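# Copy the reference drawing onto the pad with a brush pen

## Task

Using the brush pen, reproduce the 'drawing' reference image on the paper pad. The image depicts the entire sheet, and its upper edge matches the pad's long side farthest from the robot. The scrap strip next to the pad may be used freely and is not assessed.

## Robot and tools

Robot: two arms, left_arm and right_arm, each ending in a five-jointed robotic hand with index, middle, ring fingers and a thumb. right_arm has a right hand and left_arm a mirrored left hand. Calibrated bases in the scene frame: left_arm at (+0.027, +0.361, 0) m, right_arm at (+0.051, -0.469, 0) m, both nearly unrotated.

Frames. Scene frame: origin at table-top height halfway between the nominal bases, +z up, +x away from the robot over the table, +y toward left_arm. Fixed cameras and the table use it. Reported hand positions, orientations, velocities and Hand targets are in each arm's own base frame. Motion offsets are expressed in the axes of that arm's current Hand target. Hand point axes (right hand): +z runs along the straight fingers toward the tips, +x crosses the palm away from the thumb, +y points out of the palm side; the palm surface sits at y = -0.062 m. On the left hand +x points toward the thumb instead. A rigid mast near the wrist on the palm side (x +0.05 to +0.10, z -0.16 to -0.11, up to y +0.06; x sign flipped on the left) can strike objects.

Row layout (used by execute_actions and move): one flat list of 48 numbers, each in [-1, 1], covering both arms even if one stays still. Order: left dx, dy, dz, rx, ry, rz; left 16 hand motor goals; left current_limit, speed; then the same 24 for the right. dx..rz are an offset, not a pose: a displacement from the arm's Hand target as it stood when the action or move began, in that target's axes, scaled so 1.0 = 0.6 m or 180 degrees; rx, ry, rz form one rotation vector. All six at 0 means return to / hold the Hand target. Motor order: index_abd, index_mcp, index_pip, index_dip, middle_abd, middle_mcp, middle_pip, middle_dip, ring_abd, ring_mcp, ring_pip, ring_dip, thumb_cmc, thumb_axl, thumb_mcp, thumb_ipl. Each is an absolute goal angle, linear between the hinge stops; moving toward -1 curls or swings inward. Straight values: _abd 0.00, _mcp 0.75, _pip 0.58, _dip 0.70, thumb_cmc 0.71, thumb_axl 0.68, thumb_mcp 0.23, thumb_ipl 0.17. A 0 is a real goal; to keep a hand unchanged, resend its hand_goal, hand_current_limit and hand_speed. current_limit maps -1..+1 to 0..550 mA (floor 11 mA); speed sets motor rate as (speed+1)/2 of 8.5 rad/s. Initial values: +0.4 and -0.6. Settings persist until rewritten.

Tools.
execute_actions(actions, cameras): actions is a list of actions; each action is a list of up to 15 rows, one per 1/30 s step; a short action repeats its last row to fill 15 steps. Every row in an action counts from that action's starting Hand target, so repeating an offset in a later action moves further. cameras lists camera names, ["all"] or []; images come by default only when actions is empty.
move(target, speed, blend, stop_force, zero, blocking, cameras): straight-line path for each hand toward target, which is one 48-number row or a list of up to 15 rows, all offsets counted from the same starting Hand targets. speed: top path speed in m/s, 0.002 to 3.6, default 0.25, one value or one per target. blend: corner rounding in m per target, default 0 (full stop at each). stop_force: 3 to 120 N, ends an arm's path when its wrist sensor feels that much push against its travel; unreliable while the hand rotates; omit it when lifting off something being pressed. zero (with stop_force): rezero sensors first, default true. blocking=false returns early; not allowed with stop_force. Paths avoid nothing, including the other arm.
wait(seconds 0 to 10, cameras). stop(cameras): brakes a running move. zoom_image(camera, region [x0, y0, x1, y1] in pixels, at most 504x504) on the latest image. show_instructions(): shows the reference drawing. zero_wrist_force(arm). finished_scene(scene=1).

Cameras: cam_high and cam_above (896x504, fixed) and cam_left_wrist, cam_right_wrist (672x504 fisheye, carried).

Results: per arm end_effector_position (m), end_effector_quat_wxyz, velocities (m/s, rad/s; dropped when joints read within noise), Hand target (the base for the next offsets, after clipping), joint positions and torques, Wrist force/torque in the hand point axes plus the peak since last shown. Per hand: hand_goal, hand_measured, hand_current_ma, hand_state (moving, goal, blocked, overload), hand_current_limit, hand_speed. A move adds a line such as done, off_target, moving, held or fault, with limits=paced (pose clipped) or limits=held (steps withheld). Done means within 3 mm and 2 degrees; it says nothing about contact. Hands often stop short of the Hand target; send the remaining gap as an offset. Commanded orientation is clipped to 32 degrees from the measured one each step.

Cautions: the arms are stiff; pressing even slightly past a firm contact, about 150 N of outside force or joint torque beyond limits (wrist joints 24.3 N m) stops that arm for 10 s. Press the pen gently and slowly. Keep arms from touching each other; the clearance check helps but is not guaranteed. Do not route a hand near its own base. A motor drawing 495 mA or more for 5 s shuts down, so do not squeeze too hard. Hot motors from long stretched or loaded holds can brake an arm. Do not drop the pen, slam anything, or let anything leave the table.

Each tool is called after "Emit:" as a command line: name --argument value for each argument, lists and objects as JSON in quotes; but a table of rows of numbers goes row by row, as --pt "numbers of a row", without its own name.

Reference images:

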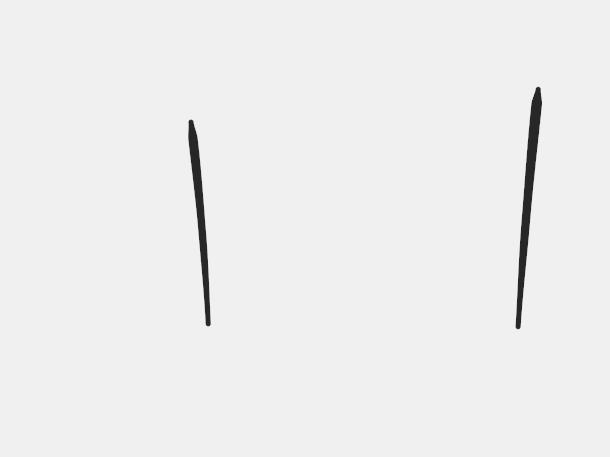

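## Session

Emit:
execute_actions --actions '[]'

Emit:
show_instructions

Scene clock: 0.00 s.
left_arm: end_effector_position=(+0.8805, +0.3060, +0.2589) hand_goal=(+0.000, +0.754, +0.576, +0.696, +0.000, +0.754, +0.576, +0.696, +0.000, +0.754, +0.576, +0.696, +0.714, +0.678, +0.226, +0.168) hand_measured=(+0.000, +0.754, +0.576, +0.696, +0.000, +0.754, +0.576, +0.696, +0.000, +0.754, +0.576, +0.696, +0.714, +0.678, +0.226, +0.168) hand_current_ma=(+0, +0, +0, +0, +0, +0, +0, +0, +0, +0, +0, +0, +0, +0, +0, +0) hand_state=(goal, goal, goal, goal, goal, goal, goal, goal, goal, goal, goal, goal, goal, goal, goal, goal) hand_current_limit=0.40 hand_speed=-0.60 end_effector_quat_wxyz=(+0.135, +0.626, +0.571, +0.513) | right_arm: end_effector_position=(+0.5925, +0.4619, +0.2900) hand_goal=(+0.000, +0.754, +0.576, +0.696, +0.000, +0.754, +0.576, +0.696, +0.000, +0.754, +0.576, +0.696, +0.714, +0.678, +0.226, +0.168) hand_measured=(+0.000, +0.754, +0.576, +0.696, +0.000, +0.754, +0.576, +0.696, +0.000, +0.754, +0.576, +0.696, +0.714, +0.678, +0.226, +0.168) hand_current_ma=(+0, +0, +0, +0, +0, +0, +0, +0, +0, +0, +0, +0, +0, +0, +0, +0) hand_state=(goal, goal, goal, goal, goal, goal, goal, goal, goal, goal, goal, goal, goal, goal, overload, goal) hand_current_limit=0.40 hand_speed=-0.60 end_effector_quat_wxyz=(-0.173, +0.686, +0.658, +0.258)
Joint positions: left_arm=[3.658 -2.437 -1.375 0.218 1.54 0.59] | right_arm=[0.411 -1.286 1.624 -2.313 -1.073 0.559]
Joint velocities: within noise
Joint torques (N m): no reading
Wrist force (N): no reading
Wrist torque (N m): no reading
Wrist force, peak (N): no reading
Hand target: left_arm +0.8805, +0.3060, +0.2589; +0.135, +0.626, +0.571, +0.513 | right_arm +0.5925, +0.4619, +0.2900; -0.173, +0.686, +0.658, +0.258

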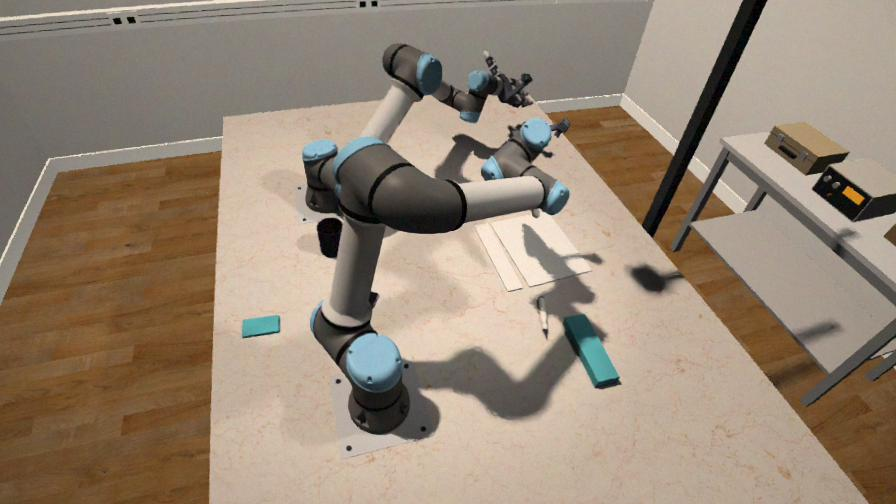

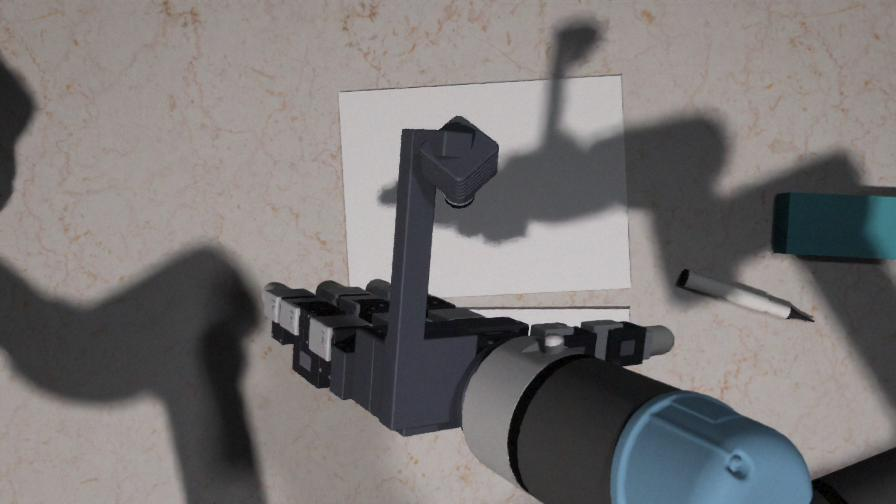

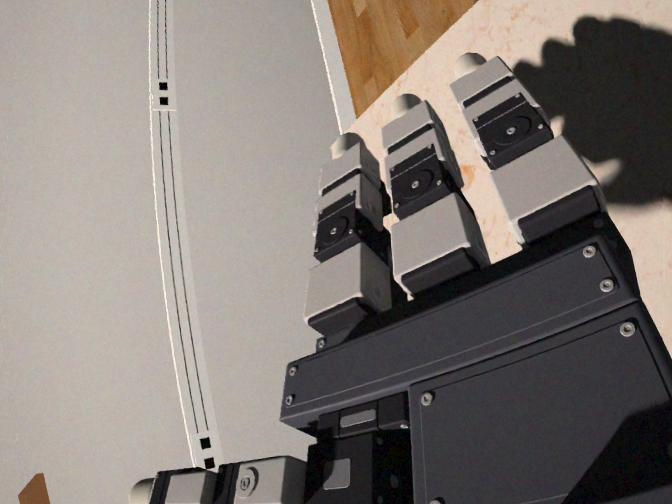

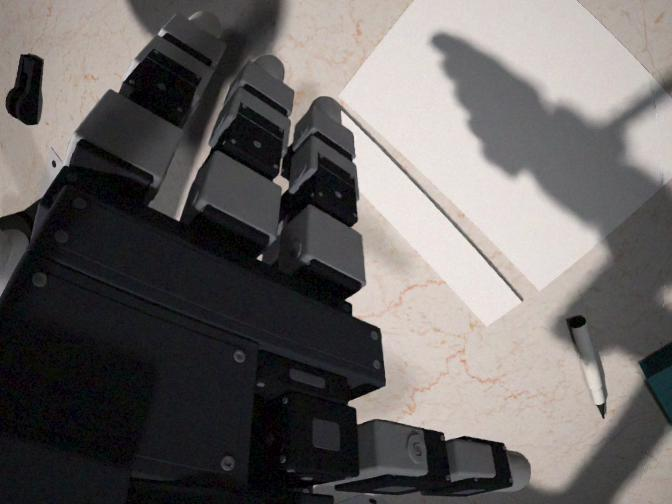

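Reference images for this scene: drawing.

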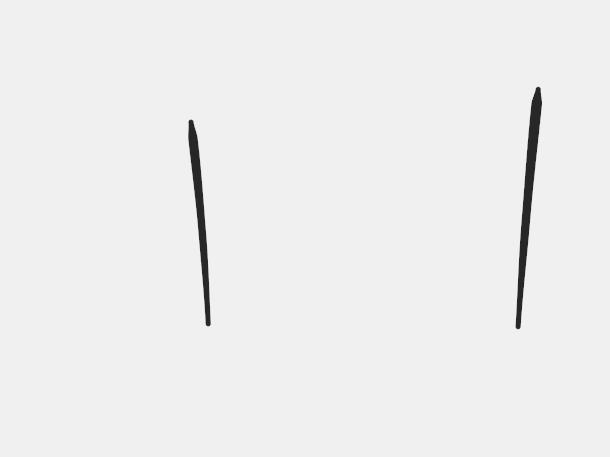

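Emit:
zoom_image --camera "cam_above" --region '[660, 160, 896, 360]'

Emit:
zoom_image --camera "cam_high" --region '[440, 190, 640, 400]'

Emit:
zoom_image --camera "cam_right_wrist" --region '[520, 280, 672, 440]'

Emit:
zoom_image --camera "cam_high" --region '[300, 20, 640, 260]'

Scaled by 2.136 from the camera's 896x504 image, which has a finer 1280x720 frame.

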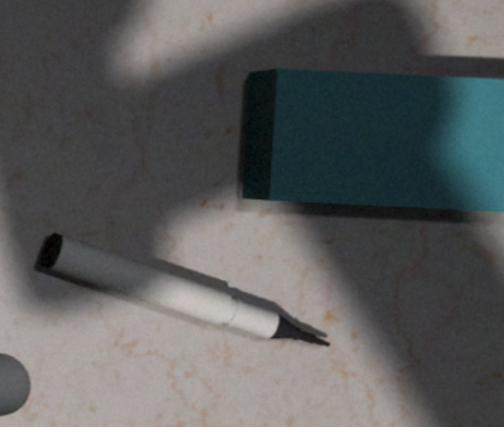

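Scaled by 2.400 from the camera's 896x504 image, which has a finer 1280x720 frame.

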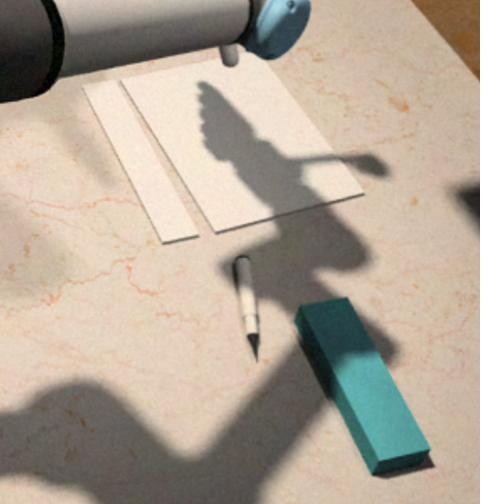

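Scaled by 3.150 from the camera's 672x504 image, which has a finer 960x720 frame.

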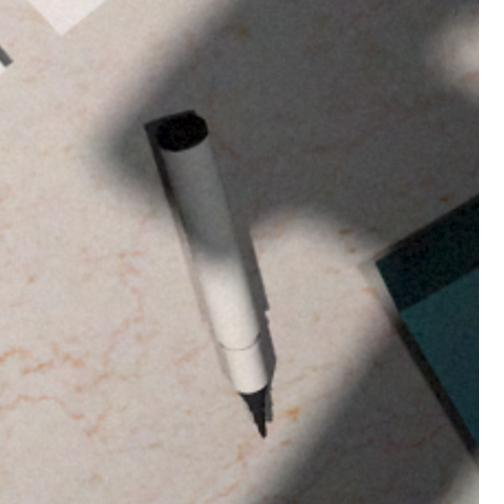

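Scaled by 1.482 from the camera's 896x504 image, which has a finer 1280x720 frame.

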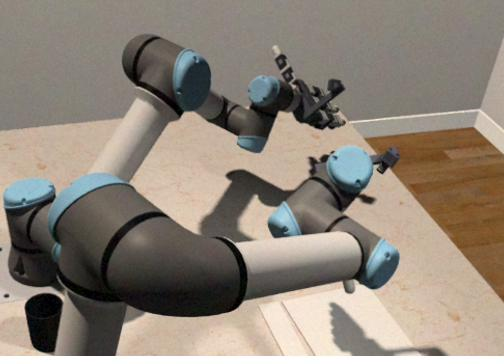

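Emit:
move --pt "0 0 0 0 0 0 0 0.754 0.576 0.696 0 0.754 0.576 0.696 0 0.754 0.576 0.696 0.714 0.678 0.226 0.168 0.4 -0.6 -0.398 0.2675 -0.253 -0.0808 -0.0142 0.1121 0 0.754 0.576 0.696 0 0.754 0.576 0.696 0 0.754 0.576 0.696 0.714 0.678 0.226 0.168 0.4 -0.6" --pt "0 0 0 0 0 0 0 0.754 0.576 0.696 0 0.754 0.576 0.696 0 0.754 0.576 0.696 0.714 0.678 0.226 0.168 0.4 -0.6 -0.839 0.3118 -0.5652 -0.1616 -0.0284 0.2242 0 0.754 0.576 0.696 0 0.754 0.576 0.696 0 0.754 0.576 0.696 0.714 0.678 0.226 0.168 0.4 -0.6" --speed 0.35 --blend 0.04 --cameras '["cam_above"]'

Scene clock: 24.87 s.
left_arm: end_effector_position=(+0.8805, +0.3060, +0.2589) hand_goal=(+0.000, +0.754, +0.576, +0.696, +0.000, +0.754, +0.576, +0.696, +0.000, +0.754, +0.576, +0.696, +0.714, +0.678, +0.226, +0.168) hand_measured=(+0.000, +0.758, +0.576, +0.696, +0.000, +0.758, +0.576, +0.696, +0.000, +0.758, +0.576, +0.696, +0.718, +0.678, +0.226, +0.168) hand_current_ma=(+0, +8, +1, +0, +0, +6, +1, +0, +0, +8, +1, +0, +6, -1, +0, +0) hand_state=(goal, goal, goal, goal, goal, goal, goal, goal, goal, goal, goal, goal, goal, goal, goal, goal) hand_current_limit=0.40 hand_speed=-0.60 end_effector_quat_wxyz=(+0.135, +0.626, +0.571, +0.513) | right_arm: end_effector_position=(+0.7341, -0.1571, +0.2902) hand_goal=(+0.000, +0.754, +0.576, +0.696, +0.000, +0.754, +0.576, +0.696, +0.000, +0.754, +0.576, +0.696, +0.714, +0.678, +0.226, +0.168) hand_measured=(+0.000, +0.754, +0.576, +0.696, +0.000, +0.754, +0.576, +0.696, +0.000, +0.754, +0.576, +0.696, +0.714, +0.678, -0.056, +0.168) hand_current_ma=(+0, +0, +0, +0, +0, +0, +0, +0, +0, +0, +0, +0, +0, +0, +0, +0) hand_state=(goal, goal, goal, goal, goal, goal, goal, goal, goal, goal, goal, goal, goal, goal, overload, goal) hand_current_limit=0.40 hand_speed=-0.60 end_effector_quat_wxyz=(-0.047, +0.900, +0.306, +0.307)
Joint positions: left_arm=[3.658 -2.437 -1.375 0.218 1.54 0.59] | right_arm=[-0.462 -1.288 1.625 -2.313 -1.073 0.558]
Joint torques (N m): left_arm=[-0.48 58.59 21.33 3.26 0.17 -0.08] | right_arm=[-10.91 -45.46 -8.97 -4.02 1.53 -2.88]
Wrist force (N): left_arm=[-0.2 -0.1 0.0] | right_arm=[-0.3 -0.1 0.5]
Wrist torque (N m): left_arm=[-0.02 0.03 -0.02] | right_arm=[-0.06 0.02 -0.03]
Wrist force, peak (N): left_arm=[-0.4 0.0 -0.2] | right_arm=[-1.5 2.5 -0.4]
Hand target: left_arm +0.8805, +0.3060, +0.2589; +0.135, +0.626, +0.571, +0.513 | right_arm +0.7341, -0.1572, +0.2903; -0.047, +0.900, +0.306, +0.307
Off the commanded pose: left_arm 0.000 m, 0 deg | right_arm 0.000 m, 0 deg.
move: done
Images, in order (width x height): cam_above 896x504.

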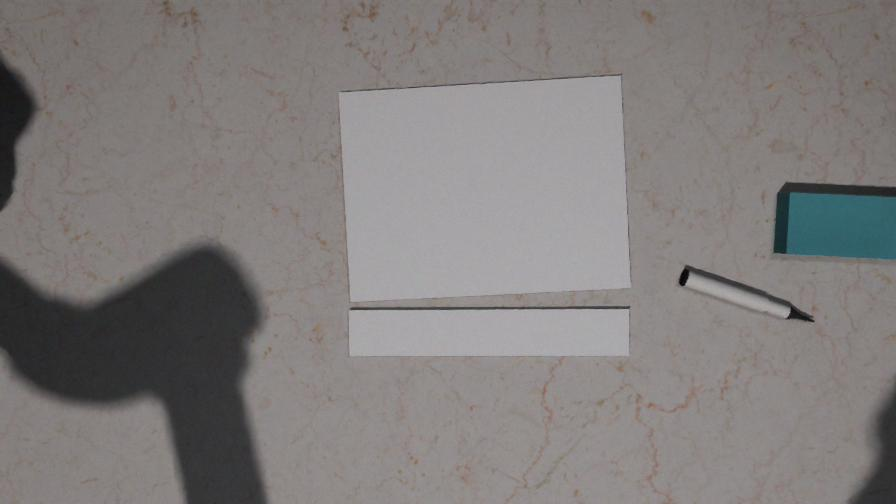

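Emit:
zoom_image --camera "cam_above" --region '[320, 60, 640, 370]'

Emit:
zoom_image --camera "cam_above" --region '[660, 250, 840, 340]'

Scaled by 1.575 from the camera's 896x504 image, which has a finer 1280x720 frame.

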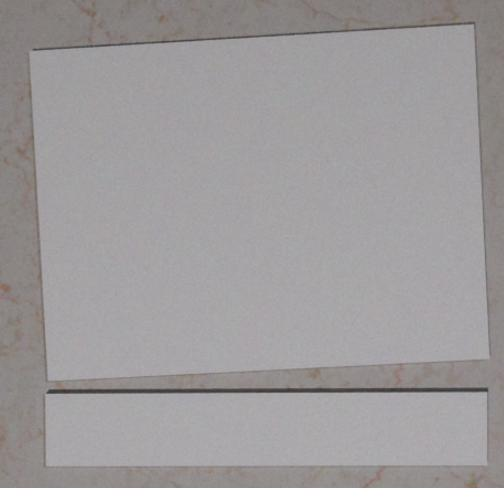

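Scaled by 2.800 from the camera's 896x504 image, which has a finer 1280x720 frame.

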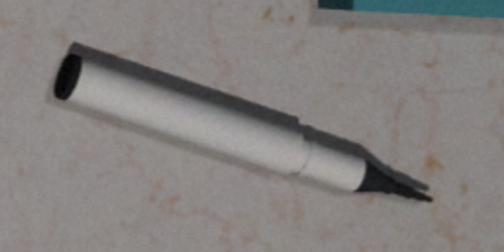

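Emit:
move --pt "-0.6105 0.4675 -0.6733 -0.0842 -0.3520 -0.0962 0 0.754 0.576 0.696 0 0.754 0.576 0.696 0 0.754 0.576 0.696 0.714 0.678 0.226 0.168 0.4 -0.6 -0.839 0.3118 -0.5652 -0.1616 -0.0284 0.2242 0 0.754 0.576 0.696 0 0.754 0.576 0.696 0 0.754 0.576 0.696 0.714 0.678 0.226 0.168 0.4 -0.6" --speed 0.35 --cameras '["cam_above","cam_high"]'

Scene clock: 30.37 s.
left_arm: end_effector_position=(+0.7861, -0.2627, +0.4674) hand_goal=(+0.000, +0.754, +0.576, +0.696, +0.000, +0.754, +0.576, +0.696, +0.000, +0.754, +0.576, +0.696, +0.714, +0.678, +0.226, +0.168) hand_measured=(+0.000, +0.760, +0.576, +0.696, +0.000, +0.760, +0.576, +0.696, +0.000, +0.760, +0.576, +0.696, +0.720, +0.678, +0.226, +0.168) hand_current_ma=(+0, +12, +1, +0, +0, +10, +1, +0, +0, +12, +1, +0, +9, -1, +0, +0) hand_state=(goal, goal, goal, goal, goal, goal, goal, goal, goal, goal, goal, goal, goal, goal, goal, goal) hand_current_limit=0.40 hand_speed=-0.60 end_effector_quat_wxyz=(+0.561, +0.691, +0.430, +0.153) | right_arm: end_effector_position=(+0.3508, -0.6635, +0.2907) hand_goal=(+0.000, +0.754, +0.576, +0.696, +0.000, +0.754, +0.576, +0.696, +0.000, +0.754, +0.576, +0.696, +0.714, +0.678, +0.226, +0.168) hand_measured=(+0.000, +0.754, +0.576, +0.696, +0.000, +0.754, +0.576, +0.696, +0.000, +0.754, +0.576, +0.696, +0.714, +0.678, -0.064, +0.168) hand_current_ma=(+0, +0, +0, +0, +0, +0, +0, +0, +0, +0, +0, +0, +0, +0, +0, +0) hand_state=(goal, goal, goal, goal, goal, goal, goal, goal, goal, goal, goal, goal, goal, goal, overload, goal) hand_current_limit=0.40 hand_speed=-0.60 end_effector_quat_wxyz=(+0.087, +0.945, -0.103, +0.298)
Joint positions: left_arm=[3.144 -2.008 -1.572 0.001 0.87 0.002] | right_arm=[-1.336 -1.289 1.625 -2.313 -1.073 0.557]
Joint torques (N m): left_arm=[-6.85 57.48 16.15 0.54 -1.43 -0.75] | right_arm=[-7.42 -34.54 -17.67 -4.16 3.53 -2.8]
Wrist force (N): left_arm=[-0.7 -0.7 0.9] | right_arm=[-0.1 -0.4 0.3]
Wrist torque (N m): left_arm=[-0.32 -0.13 -0.49] | right_arm=[-0.09 0.00 0.03]
Wrist force, peak (N): left_arm=[-3.1 0.0 1.9] | right_arm=[-1.1 3.2 0.3]
Hand target: left_arm +0.7860, -0.2628, +0.4676; +0.561, +0.691, +0.430, +0.152 | right_arm +0.3507, -0.6636, +0.2908; +0.087, +0.945, -0.103, +0.298
Off the commanded pose: left_arm 0.000 m, 0 deg | right_arm 0.000 m, 0 deg.
move: done
Images, in order (width x height): cam_high 896x504, cam_above 896x504.

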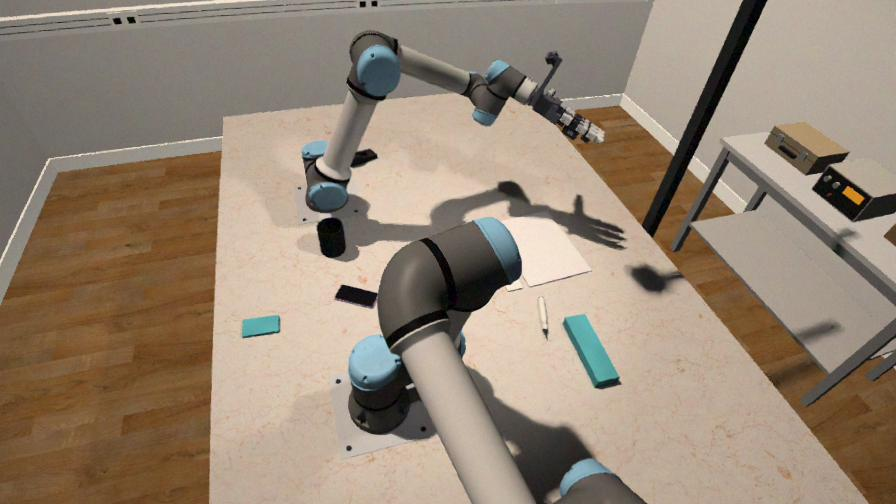

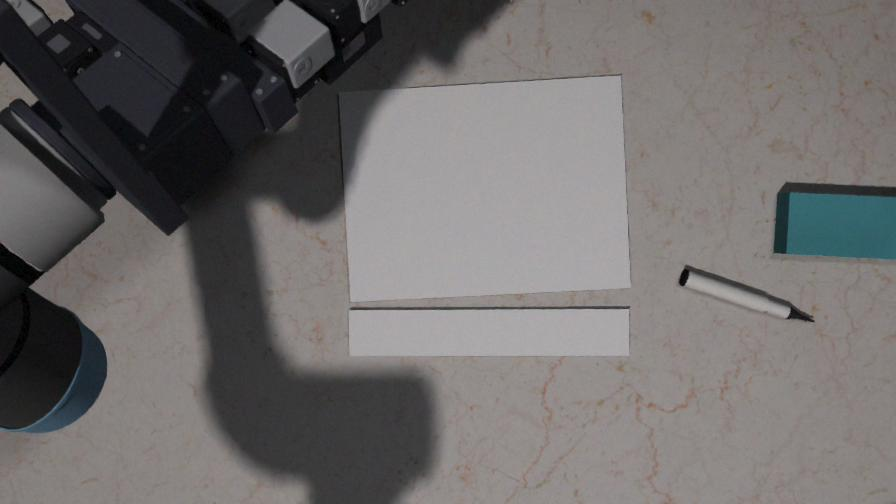

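Emit:
move --pt "-0.2268 0 -0.0473 0 -0.1944 0 0 0.754 0.576 0.696 0 0.754 0.576 0.696 0 0.754 0.576 0.696 0.714 0.678 0.226 0.168 0.4 -0.6 0 0 0 0 0 0 0 0.754 0.576 0.696 0 0.754 0.576 0.696 0 0.754 0.576 0.696 0.714 0.678 0.226 0.168 0.4 -0.6" --speed 0.35

Emit:
execute_actions --actions '[[[-0.0067,0,0.0006,0,-0.00556,0,0,0.754,0.576,0.696,0,0.754,0.576,0.696,0,0.754,0.576,0.696,0.714,0.678,0.226,0.168,0.4,-0.6,0,0,0,0,0,0,0,0.754,0.576,0.696,0,0.754,0.576,0.696,0,0.754,0.576,0.696,0.714,0.678,0.226,0.168,0.4,-0.6], [-0.0201,0,0.0015,0,-0.01667,0,0,0.754,0.576,0.696,0,0.754,0.576,0.696,0,0.754,0.576,0.696,0.714,0.678,0.226,0.168,0.4,-0.6,0,0,0,0,0,0,0,0.754,0.576,0.696,0,0.754,0.576,0.696,0,0.754,0.576,0.696,0.714,0.678,0.226,0.168,0.4,-0.6], [-0.0403,0,0.0019,0,-0.03333,0,0,0.754,0.576,0.696,0,0.754,0.576,0.696,0,0.754,0.576,0.696,0.714,0.678,0.226,0.168,0.4,-0.6,0,0,0,0,0,0,0,0.754,0.576,0.696,0,0.754,0.576,0.696,0,0.754,0.576,0.696,0.714,0.678,0.226,0.168,0.4,-0.6], [-0.0604,0,0.0013,0,-0.05,0,0,0.754,0.576,0.696,0,0.754,0.576,0.696,0,0.754,0.576,0.696,0.714,0.678,0.226,0.168,0.4,-0.6,0,0,0,0,0,0,0,0.754,0.576,0.696,0,0.754,0.576,0.696,0,0.754,0.576,0.696,0.714,0.678,0.226,0.168,0.4,-0.6], [-0.0805,0,-0.0004,0,-0.06667,0,0,0.754,0.576,0.696,0,0.754,0.576,0.696,0,0.754,0.576,0.696,0.714,0.678,0.226,0.168,0.4,-0.6,0,0,0,0,0,0,0,0.754,0.576,0.696,0,0.754,0.576,0.696,0,0.754,0.576,0.696,0.714,0.678,0.226,0.168,0.4,-0.6], [-0.1005,0,-0.0032,0,-0.08333,0,0,0.754,0.576,0.696,0,0.754,0.576,0.696,0,0.754,0.576,0.696,0.714,0.678,0.226,0.168,0.4,-0.6,0,0,0,0,0,0,0,0.754,0.576,0.696,0,0.754,0.576,0.696,0,0.754,0.576,0.696,0.714,0.678,0.226,0.168,0.4,-0.6], [-0.1203,0,-0.0069,0,-0.1,0,0,0.754,0.576,0.696,0,0.754,0.576,0.696,0,0.754,0.576,0.696,0.714,0.678,0.226,0.168,0.4,-0.6,0,0,0,0,0,0,0,0.754,0.576,0.696,0,0.754,0.576,0.696,0,0.754,0.576,0.696,0.714,0.678,0.226,0.168,0.4,-0.6], [-0.1399,0,-0.0117,0,-0.11667,0,0,0.754,0.576,0.696,0,0.754,0.576,0.696,0,0.754,0.576,0.696,0.714,0.678,0.226,0.168,0.4,-0.6,0,0,0,0,0,0,0,0.754,0.576,0.696,0,0.754,0.576,0.696,0,0.754,0.576,0.696,0.714,0.678,0.226,0.168,0.4,-0.6], [-0.1592,0,-0.0175,0,-0.13333,0,0,0.754,0.576,0.696,0,0.754,0.576,0.696,0,0.754,0.576,0.696,0.714,0.678,0.226,0.168,0.4,-0.6,0,0,0,0,0,0,0,0.754,0.576,0.696,0,0.754,0.576,0.696,0,0.754,0.576,0.696,0.714,0.678,0.226,0.168,0.4,-0.6], [-0.1782,0,-0.0244,0,-0.15,0,0,0.754,0.576,0.696,0,0.754,0.576,0.696,0,0.754,0.576,0.696,0.714,0.678,0.226,0.168,0.4,-0.6,0,0,0,0,0,0,0,0.754,0.576,0.696,0,0.754,0.576,0.696,0,0.754,0.576,0.696,0.714,0.678,0.226,0.168,0.4,-0.6], [-0.1907,0,-0.0295,0,-0.16111,0,0,0.754,0.576,0.696,0,0.754,0.576,0.696,0,0.754,0.576,0.696,0.714,0.678,0.226,0.168,0.4,-0.6,0,0,0,0,0,0,0,0.754,0.576,0.696,0,0.754,0.576,0.696,0,0.754,0.576,0.696,0.714,0.678,0.226,0.168,0.4,-0.6], [-0.1968,0,-0.0322,0,-0.16667,0,0,0.754,0.576,0.696,0,0.754,0.576,0.696,0,0.754,0.576,0.696,0.714,0.678,0.226,0.168,0.4,-0.6,0,0,0,0,0,0,0,0.754,0.576,0.696,0,0.754,0.576,0.696,0,0.754,0.576,0.696,0.714,0.678,0.226,0.168,0.4,-0.6]]]'

Scene clock: 36.03 s.
left_arm: end_effector_position=(+0.6869, -0.3487, +0.5137) hand_goal=(+0.000, +0.754, +0.576, +0.696, +0.000, +0.754, +0.576, +0.696, +0.000, +0.754, +0.576, +0.696, +0.714, +0.678, +0.226, +0.168) hand_measured=(+0.000, +0.760, +0.576, +0.696, +0.000, +0.760, +0.576, +0.696, +0.000, +0.760, +0.576, +0.696, +0.720, +0.678, +0.226, +0.168) hand_current_ma=(+0, +12, +1, +0, +0, +10, +1, +0, +0, +12, +1, +0, +9, -1, +0, +0) hand_state=(goal, goal, goal, goal, goal, goal, goal, goal, goal, goal, goal, goal, goal, goal, goal, goal) hand_current_limit=0.40 hand_speed=-0.60 end_effector_quat_wxyz=(+0.664, +0.705, +0.241, -0.062) | right_arm: end_effector_position=(+0.3507, -0.6636, +0.2908) hand_goal=(+0.000, +0.754, +0.576, +0.696, +0.000, +0.754, +0.576, +0.696, +0.000, +0.754, +0.576, +0.696, +0.714, +0.678, +0.226, +0.168) hand_measured=(+0.000, +0.754, +0.576, +0.696, +0.000, +0.754, +0.576, +0.696, +0.000, +0.754, +0.576, +0.696, +0.714, +0.678, -0.064, +0.168) hand_current_ma=(+0, +0, +0, +0, +0, +0, +0, +0, +0, +0, +0, +0, +0, +0, +0, +0) hand_state=(goal, goal, goal, goal, goal, goal, goal, goal, goal, goal, goal, goal, goal, goal, overload, goal) hand_current_limit=0.40 hand_speed=-0.60 end_effector_quat_wxyz=(+0.087, +0.945, -0.103, +0.298)
Joint positions: left_arm=[3.143 -2.007 -1.573 -0.003 0.259 0.006] | right_arm=[-1.336 -1.289 1.625 -2.313 -1.073 0.557]
Joint torques (N m): left_arm=[7.12 56.18 10.51 -0.19 -2.55 0.99] | right_arm=[-11.8 -27.36 -34.97 -4.67 3.49 -2.21]
Wrist force (N): left_arm=[-1.2 -1.0 1.3] | right_arm=[-0.2 0.1 0.4]
Wrist torque (N m): left_arm=[-0.49 -0.08 -0.37] | right_arm=[-0.03 0.01 0.03]
Wrist force, peak (N): left_arm=[-1.9 -1.0 1.5] | right_arm=[-0.4 0.0 0.7]
Hand target: left_arm +0.6868, -0.3486, +0.5138; +0.664, +0.705, +0.241, -0.062 | right_arm +0.3507, -0.6636, +0.2908; +0.087, +0.945, -0.103, +0.298
Off the commanded pose: left_arm 0.000 m, 0 deg | right_arm 0.000 m, 0 deg.
move: done

Scene clock: 36.90 s.
left_arm: end_effector_position=(+0.5790, -0.3604, +0.5640) hand_goal=(+0.000, +0.754, +0.576, +0.696, +0.000, +0.754, +0.576, +0.696, +0.000, +0.754, +0.576, +0.696, +0.714, +0.678, +0.226, +0.168) hand_measured=(+0.000, +0.760, +0.576, +0.696, +0.000, +0.760, +0.576, +0.696, +0.000, +0.760, +0.576, +0.696, +0.720, +0.678, +0.226, +0.168) hand_current_ma=(+0, +13, +1, +0, +0, +11, +1, +0, +0, +13, +1, +0, +9, -1, +0, +0) hand_state=(goal, goal, goal, goal, goal, goal, goal, goal, goal, goal, goal, goal, goal, goal, goal, goal) hand_current_limit=0.40 hand_speed=-0.60 end_effector_quat_wxyz=(+0.704, +0.664, +0.061, -0.243) | right_arm: end_effector_position=(+0.3507, -0.6636, +0.2908) hand_goal=(+0.000, +0.754, +0.576, +0.696, +0.000, +0.754, +0.576, +0.696, +0.000, +0.754, +0.576, +0.696, +0.714, +0.678, +0.226, +0.168) hand_measured=(+0.000, +0.754, +0.576, +0.696, +0.000, +0.754, +0.576, +0.696, +0.000, +0.754, +0.576, +0.696, +0.714, +0.678, -0.064, +0.168) hand_current_ma=(+0, +0, +0, +0, +0, +0, +0, +0, +0, +0, +0, +0, +0, +0, +0, +0) hand_state=(goal, goal, goal, goal, goal, goal, goal, goal, goal, goal, goal, goal, goal, goal, overload, goal) hand_current_limit=0.40 hand_speed=-0.60 end_effector_quat_wxyz=(+0.087, +0.945, -0.103, +0.298)
Joint positions: left_arm=[3.142 -2.009 -1.572 0.005 -0.264 -0.003] | right_arm=[-1.336 -1.289 1.625 -2.313 -1.073 0.557]
Joint torques (N m): left_arm=[6.18 53.53 27.94 0.02 -2.56 0.78] | right_arm=[-11.11 -27.72 -36.45 -4.69 3.7 -2.24]
Wrist force (N): left_arm=[-1.0 -1.1 1.3] | right_arm=[0.0 -0.1 0.1]
Wrist torque (N m): left_arm=[-0.58 -0.09 -0.58] | right_arm=[-0.03 -0.02 0.05]
Wrist force, peak (N): left_arm=[-3.2 -0.8 1.4] | right_arm=[-0.4 -0.2 0.5]
Hand target: left_arm +0.5789, -0.3604, +0.5641; +0.704, +0.665, +0.061, -0.243 | right_arm +0.3507, -0.6636, +0.2908; +0.087, +0.945, -0.103, +0.298
Off the commanded pose: left_arm 0.000 m, 0 deg | right_arm 0.000 m, 0 deg.

Emit:
move --pt "0.1792 0.0017 -0.0643 -0.0858 -0.0521 -0.2351 0 0.754 0.576 0.696 0 0.754 0.576 0.696 0 0.754 0.576 0.696 0.714 0.678 0.226 0.168 0.4 -0.6 0 0 0 0 0 0 0 0.754 0.576 0.696 0 0.754 0.576 0.696 0 0.754 0.576 0.696 0.714 0.678 0.226 0.168 0.4 -0.6" --pt "0.3698 -0.2343 -0.1158 -0.1906 -0.0402 -0.5223 0 0.754 0.576 0.696 0 0.754 0.576 0.696 0 0.754 0.576 0.696 0.714 0.678 0.226 0.168 0.4 -0.6 0 0 0 0 0 0 0 0.754 0.576 0.696 0 0.754 0.576 0.696 0 0.754 0.576 0.696 0.714 0.678 0.226 0.168 0.4 -0.6" --pt "0.4190 -0.4527 -0.2728 -0.5294 -0.0736 -0.6886 0 0.754 0.576 0.696 0 0.754 0.576 0.696 0 0.754 0.576 0.696 0.714 0.678 0.226 0.168 0.4 -0.6 0 0 0 0 0 0 0 0.754 0.576 0.696 0 0.754 0.576 0.696 0 0.754 0.576 0.696 0.714 0.678 0.226 0.168 0.4 -0.6" --speed 0.35 --blend 0.03 --cameras '["cam_above","cam_high","cam_left_wrist"]'

Scene clock: 44.47 s.
left_arm: end_effector_position=(+0.7227, -0.2675, +0.1974) hand_goal=(+0.000, +0.754, +0.576, +0.696, +0.000, +0.754, +0.576, +0.696, +0.000, +0.754, +0.576, +0.696, +0.714, +0.678, +0.226, +0.168) hand_measured=(+0.000, +0.746, +0.576, +0.696, +0.002, +0.746, +0.576, +0.696, +0.002, +0.746, +0.576, +0.696, +0.708, +0.678, +0.226, +0.168) hand_current_ma=(+1, -16, +0, +0, +1, -14, +0, +0, +1, -17, +0, +0, -10, -1, +0, +0) hand_state=(goal, goal, goal, goal, goal, goal, goal, goal, goal, goal, goal, goal, goal, goal, goal, goal) hand_current_limit=0.40 hand_speed=-0.60 end_effector_quat_wxyz=(+0.354, -0.353, +0.613, -0.612) | right_arm: end_effector_position=(+0.3507, -0.6636, +0.2908) hand_goal=(+0.000, +0.754, +0.576, +0.696, +0.000, +0.754, +0.576, +0.696, +0.000, +0.754, +0.576, +0.696, +0.714, +0.678, +0.226, +0.168) hand_measured=(+0.000, +0.754, +0.576, +0.696, +0.000, +0.754, +0.576, +0.696, +0.000, +0.754, +0.576, +0.696, +0.714, +0.678, -0.064, +0.168) hand_current_ma=(+0, +0, +0, +0, +0, +0, +0, +0, +0, +0, +0, +0, +0, +0, +0, +0) hand_state=(goal, goal, goal, goal, goal, goal, goal, goal, goal, goal, goal, goal, goal, goal, overload, goal) hand_current_limit=0.40 hand_speed=-0.60 end_effector_quat_wxyz=(+0.087, +0.945, -0.103, +0.298)
Joint positions: left_arm=[3.142 -2.007 -1.57 -2.706 -1.047 0.001] | right_arm=[-1.336 -1.289 1.625 -2.313 -1.073 0.557]
Joint torques (N m): left_arm=[-6.92 57.13 9.51 -0.01 -0.84 0.14] | right_arm=[-12.04 -28.41 -34.91 -4.67 3.52 -1.25]
Wrist force (N): left_arm=[-0.1 -3.4 2.1] | right_arm=[-0.1 -0.1 0.2]
Wrist torque (N m): left_arm=[-0.33 -0.03 -0.10] | right_arm=[-0.04 0.00 0.04]
Wrist force, peak (N): left_arm=[-1.0 -3.6 2.9] | right_arm=[-0.4 0.1 0.7]
Hand target: left_arm +0.7227, -0.2675, +0.1974; +0.354, -0.353, +0.613, -0.612 | right_arm +0.3507, -0.6636, +0.2908; +0.087, +0.945, -0.103, +0.298
Off the commanded pose: left_arm 0.000 m, 0 deg | right_arm 0.000 m, 0 deg.
move: done
camera_calibration:
cam_left_wrist: T_world_to_cam=[[0.433662, 0.634757, 0.639548, -0.289708], [-0.819789, -0.0166692, 0.572423, 0.431653], [0.37401, -0.772532, 0.513138, -0.450033], [0, 0, 0, 1]] pos_world=[0.647816, -0.156576, 0.169123]
Images, in order (width x height): cam_high 896x504, cam_above 896x504, cam_left_wrist 672x504.

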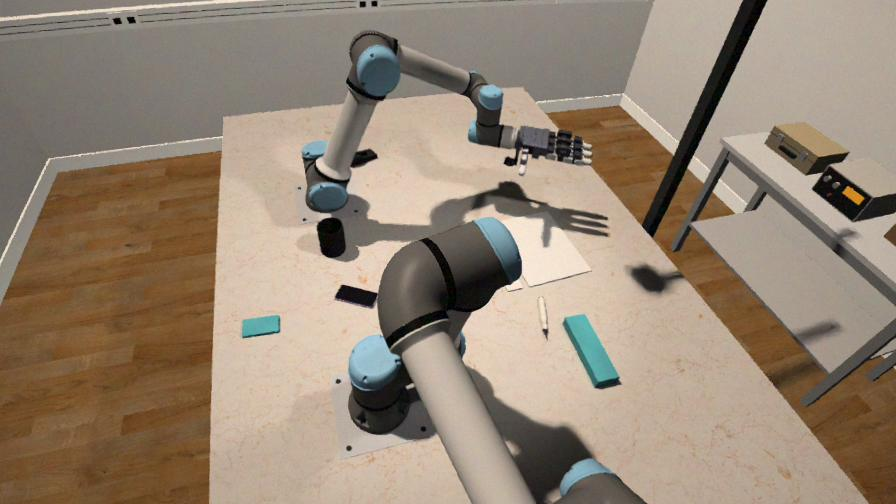

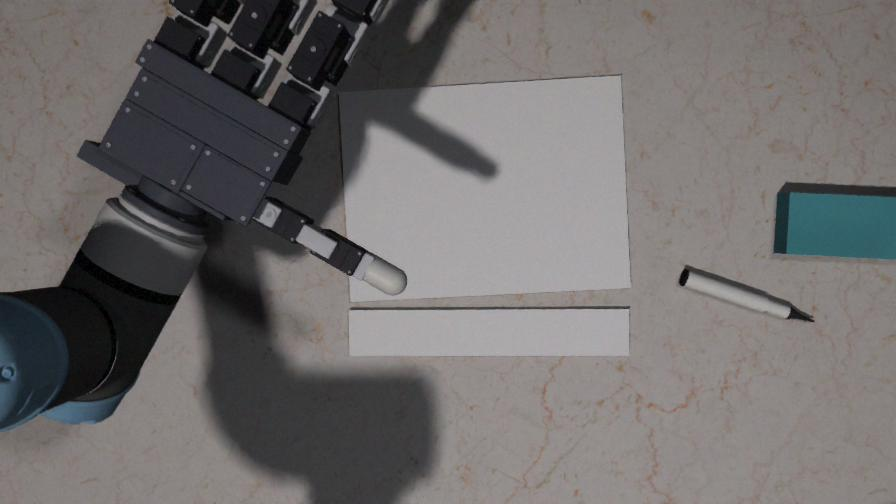

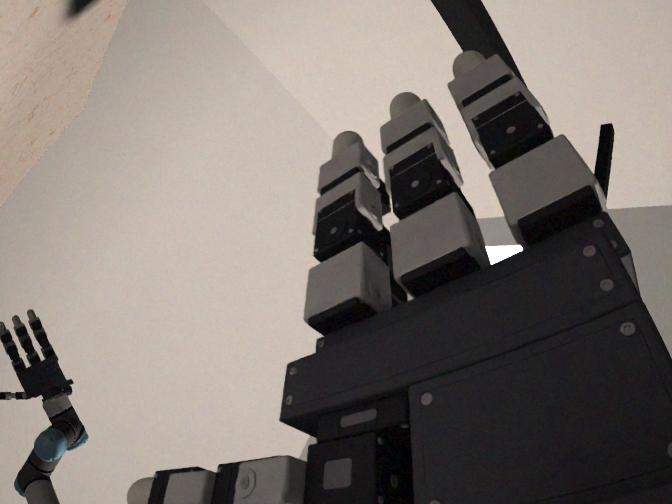

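Emit:
move --target '[0.7373,0.0863,0.1040,-0.1384,-0.0590,-0.0131,0,0.781,-0.737,0.643,0,0.781,-0.737,0.643,0,0.754,0.576,0.696,-0.671,0.678,-0.281,0.168,0.4,-0.6,0,0,0,0,0,0,0,0.754,0.576,0.696,0,0.754,0.576,0.696,0,0.754,0.576,0.696,0.714,0.678,0.226,0.168,0.4,-0.6]' --speed 0.3 --cameras '["cam_above","cam_high","cam_left_wrist"]'

Scene clock: 56.73 s.
left_arm: end_effector_position=(+0.5556, -0.6817, +0.1450) hand_goal=(+0.000, +0.782, -0.736, +0.644, +0.000, +0.782, -0.736, +0.644, +0.000, +0.754, +0.576, +0.696, -0.670, +0.678, -0.280, +0.168) hand_measured=(+0.000, +0.766, -0.732, +0.646, +0.002, +0.768, -0.732, +0.646, +0.002, +0.746, +0.576, +0.696, -0.668, +0.678, -0.276, +0.168) hand_current_ma=(+1, -38, +6, +4, +1, -32, +5, +3, +1, -17, +0, +0, +4, -1, +10, +0) hand_state=(goal, goal, goal, goal, goal, goal, goal, goal, goal, goal, goal, goal, goal, goal, goal, goal) hand_current_limit=0.40 hand_speed=-0.60 end_effector_quat_wxyz=(+0.311, -0.488, +0.688, -0.438) | right_arm: end_effector_position=(+0.3507, -0.6636, +0.2908) hand_goal=(+0.000, +0.754, +0.576, +0.696, +0.000, +0.754, +0.576, +0.696, +0.000, +0.754, +0.576, +0.696, +0.714, +0.678, +0.226, +0.168) hand_measured=(+0.000, +0.754, +0.576, +0.696, +0.000, +0.754, +0.576, +0.696, +0.000, +0.754, +0.576, +0.696, +0.714, +0.678, -0.064, +0.168) hand_current_ma=(+0, +0, +0, +0, +0, +0, +0, +0, +0, +0, +0, +0, +0, +0, +0, +0) hand_state=(goal, goal, goal, goal, goal, goal, goal, goal, goal, goal, goal, goal, goal, goal, overload, goal) hand_current_limit=0.40 hand_speed=-0.60 end_effector_quat_wxyz=(+0.087, +0.945, -0.103, +0.298)
Joint positions: left_arm=[2.341 -2.615 -0.447 -3.703 -1.99 -0.208] | right_arm=[-1.336 -1.289 1.625 -2.313 -1.073 0.557]
Joint torques (N m): left_arm=[-8.1 76.34 26.32 -0.03 1.57 1.69] | right_arm=[-12.52 -27.64 -33.76 -4.52 3.48 -0.65]
Wrist force (N): left_arm=[0.3 -2.2 2.5] | right_arm=[-0.2 0.1 0.4]
Wrist torque (N m): left_arm=[-0.01 -0.08 -0.02] | right_arm=[-0.03 0.02 0.03]
Wrist force, peak (N): left_arm=[-2.7 -3.5 1.7] | right_arm=[-0.6 0.1 0.5]
Hand target: left_arm +0.5555, -0.6818, +0.1452; +0.311, -0.488, +0.688, -0.438 | right_arm +0.3507, -0.6636, +0.2908; +0.087, +0.945, -0.103, +0.298
Off the commanded pose: left_arm 0.000 m, 0 deg | right_arm 0.000 m, 0 deg.
move: done
camera_calibration:
cam_left_wrist: T_world_to_cam=[[0.556675, 0.618028, 0.555117, 0.0116439], [-0.511542, -0.271494, 0.81524, -0.062483], [0.654552, -0.737789, 0.165014, -0.762289], [0, 0, 0, 1]] pos_world=[0.460513, -0.586568, 0.170263]
Images, in order (width x height): cam_high 896x504, cam_above 896x504, cam_left_wrist 672x504.

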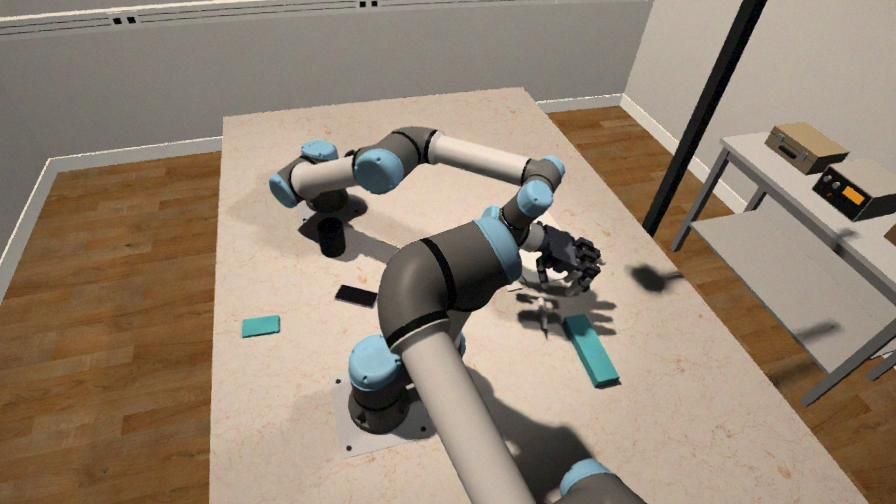

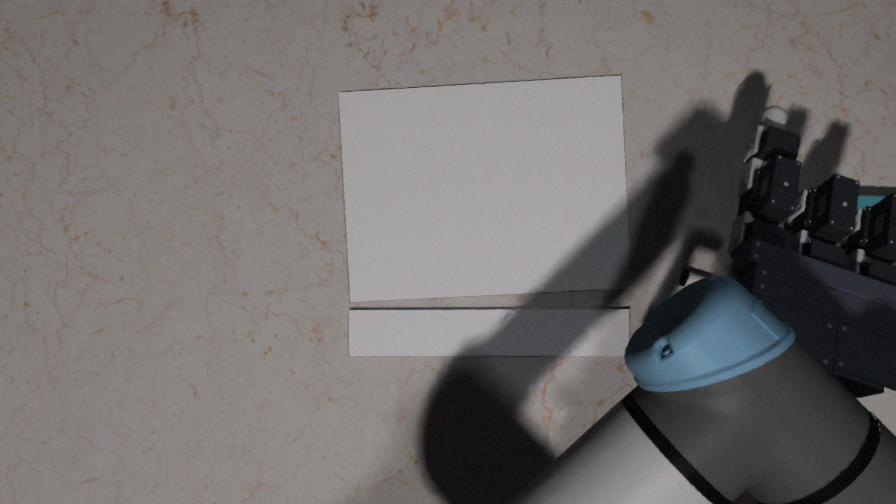

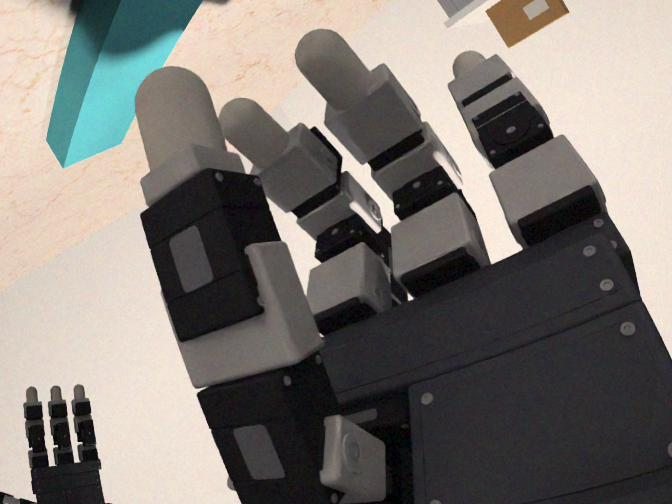

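Emit:
move --target '[-0.0100,0.1278,0.0596,0,0,0,0,0.671,-0.737,0.643,0,0.671,-0.737,0.643,0,0.754,0.576,0.696,-0.671,0.678,-0.281,0.168,0.4,-0.6,0,0,0,0,0,0,0,0.754,0.576,0.696,0,0.754,0.576,0.696,0,0.754,0.576,0.696,0.714,0.678,0.226,0.168,0.4,-0.6]' --speed 0.15 --cameras '["cam_above","cam_high","cam_left_wrist"]'

Emit:
zoom_image --camera "cam_left_wrist" --region '[60, 0, 400, 255]'

Emit:
zoom_image --camera "cam_high" --region '[480, 220, 660, 380]'

Scene clock: 61.23 s.
left_arm: end_effector_position=(+0.5575, -0.6760, +0.0605) hand_goal=(+0.000, +0.672, -0.736, +0.644, +0.000, +0.672, -0.736, +0.644, +0.000, +0.754, +0.576, +0.696, -0.670, +0.678, -0.280, +0.168) hand_measured=(+0.000, +0.668, -0.732, +0.646, +0.002, +0.668, -0.732, +0.646, +0.002, +0.746, +0.576, +0.696, -0.668, +0.678, -0.276, +0.168) hand_current_ma=(+1, -7, +6, +4, +1, -6, +5, +3, +1, -18, +0, +0, +4, -1, +9, +0) hand_state=(goal, goal, goal, goal, goal, goal, goal, goal, goal, goal, goal, goal, goal, goal, goal, goal) hand_current_limit=0.40 hand_speed=-0.60 end_effector_quat_wxyz=(+0.311, -0.488, +0.688, -0.438) | right_arm: end_effector_position=(+0.3507, -0.6636, +0.2908) hand_goal=(+0.000, +0.754, +0.576, +0.696, +0.000, +0.754, +0.576, +0.696, +0.000, +0.754, +0.576, +0.696, +0.714, +0.678, +0.226, +0.168) hand_measured=(+0.000, +0.754, +0.576, +0.696, +0.000, +0.754, +0.576, +0.696, +0.000, +0.754, +0.576, +0.696, +0.714, +0.678, -0.064, +0.168) hand_current_ma=(+0, +0, +0, +0, +0, +0, +0, +0, +0, +0, +0, +0, +0, +0, +0, +0) hand_state=(goal, goal, goal, goal, goal, goal, goal, goal, goal, goal, goal, goal, goal, goal, overload, goal) hand_current_limit=0.40 hand_speed=-0.60 end_effector_quat_wxyz=(+0.087, +0.945, -0.103, +0.298)
Joint positions: left_arm=[2.349 -2.609 -0.674 -3.48 -1.983 -0.204] | right_arm=[-1.336 -1.289 1.625 -2.313 -1.073 0.557]
Joint torques (N m): left_arm=[-6.16 78.45 24.02 1.64 -0.61 0.5] | right_arm=[-11.84 -27.77 -32.1 -4.52 3.7 -0.23]
Wrist force (N): left_arm=[0.2 -2.3 2.0] | right_arm=[-0.4 -0.2 0.3]
Wrist torque (N m): left_arm=[0.00 -0.04 -0.17] | right_arm=[-0.05 0.03 0.01]
Wrist force, peak (N): left_arm=[0.2 -3.9 1.9] | right_arm=[-0.4 0.0 0.8]
Hand target: left_arm +0.5575, -0.6760, +0.0606; +0.311, -0.488, +0.688, -0.438 | right_arm +0.3507, -0.6636, +0.2908; +0.087, +0.945, -0.103, +0.298
Off the commanded pose: left_arm 0.000 m, 0 deg | right_arm 0.000 m, 0 deg.
move: done
camera_calibration:
cam_left_wrist: T_world_to_cam=[[0.556823, 0.61786, 0.555155, 0.0537394], [-0.511487, -0.271557, 0.815253, 0.00888848], [0.654468, -0.737907, 0.164818, -0.745322], [0, 0, 0, 1]] pos_world=[0.462412, -0.580768, 0.0857626]
Images, in order (width x height): cam_high 896x504, cam_above 896x504, cam_left_wrist 672x504.

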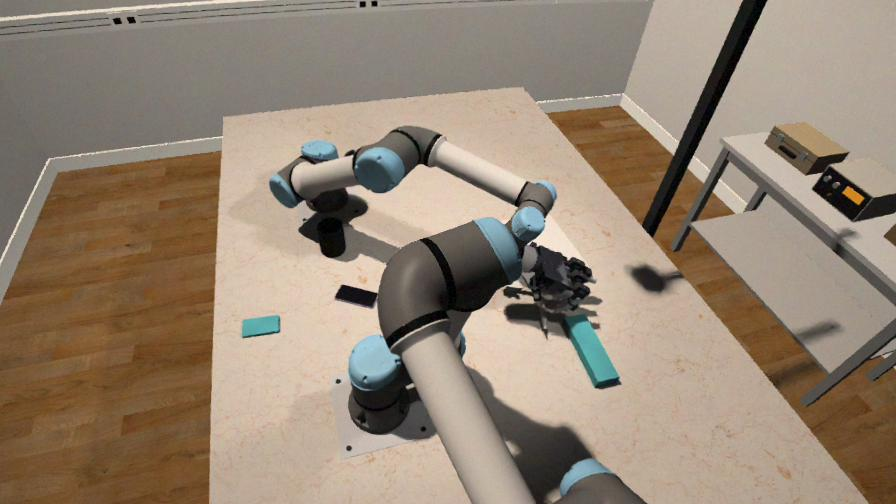

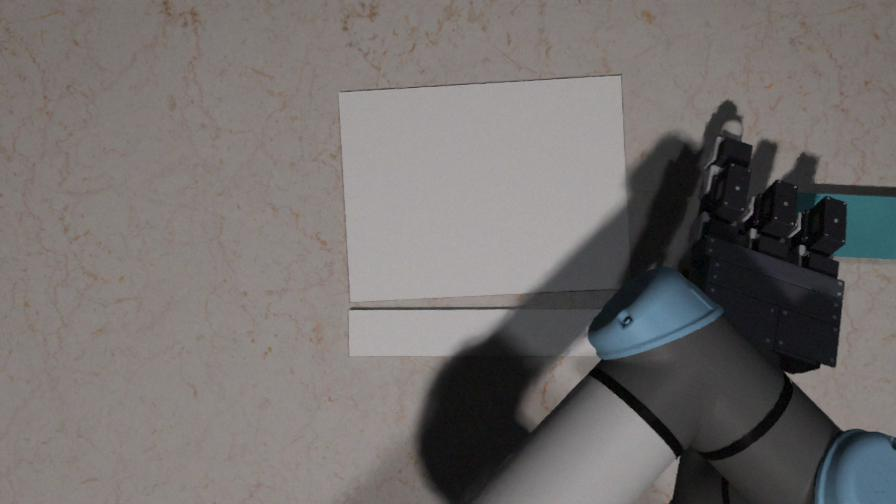

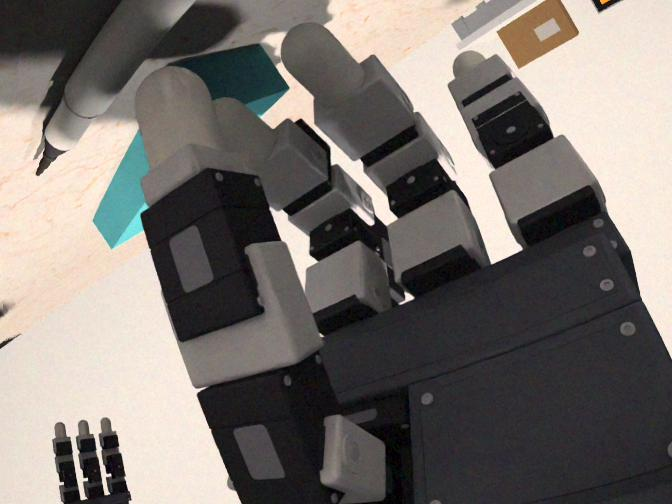

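Scaled by 1.482 from the camera's 672x504 image, which has a finer 960x720 frame.

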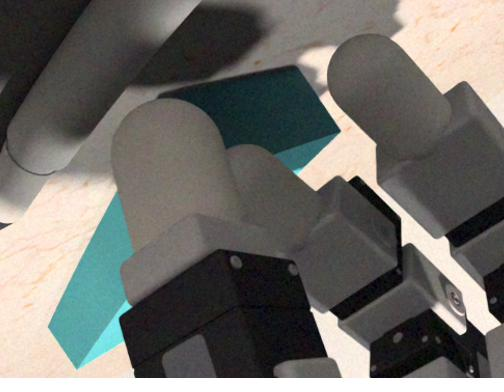

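Scaled by 2.800 from the camera's 896x504 image, which has a finer 1280x720 frame.

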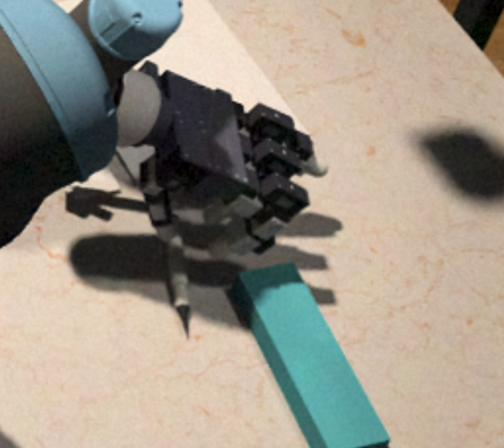

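Emit:
zoom_image --camera "cam_left_wrist" --region '[0, 0, 200, 200]'

Scaled by 2.520 from the camera's 672x504 image, which has a finer 960x720 frame.

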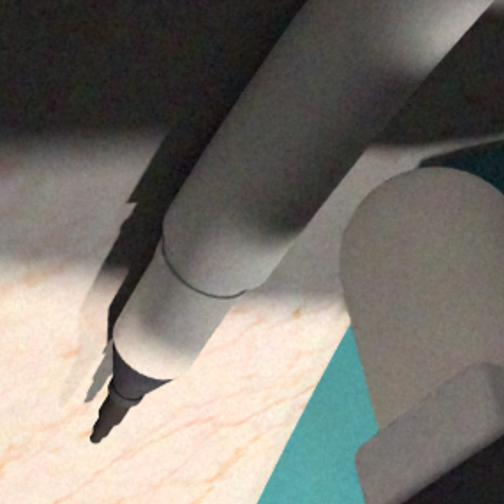

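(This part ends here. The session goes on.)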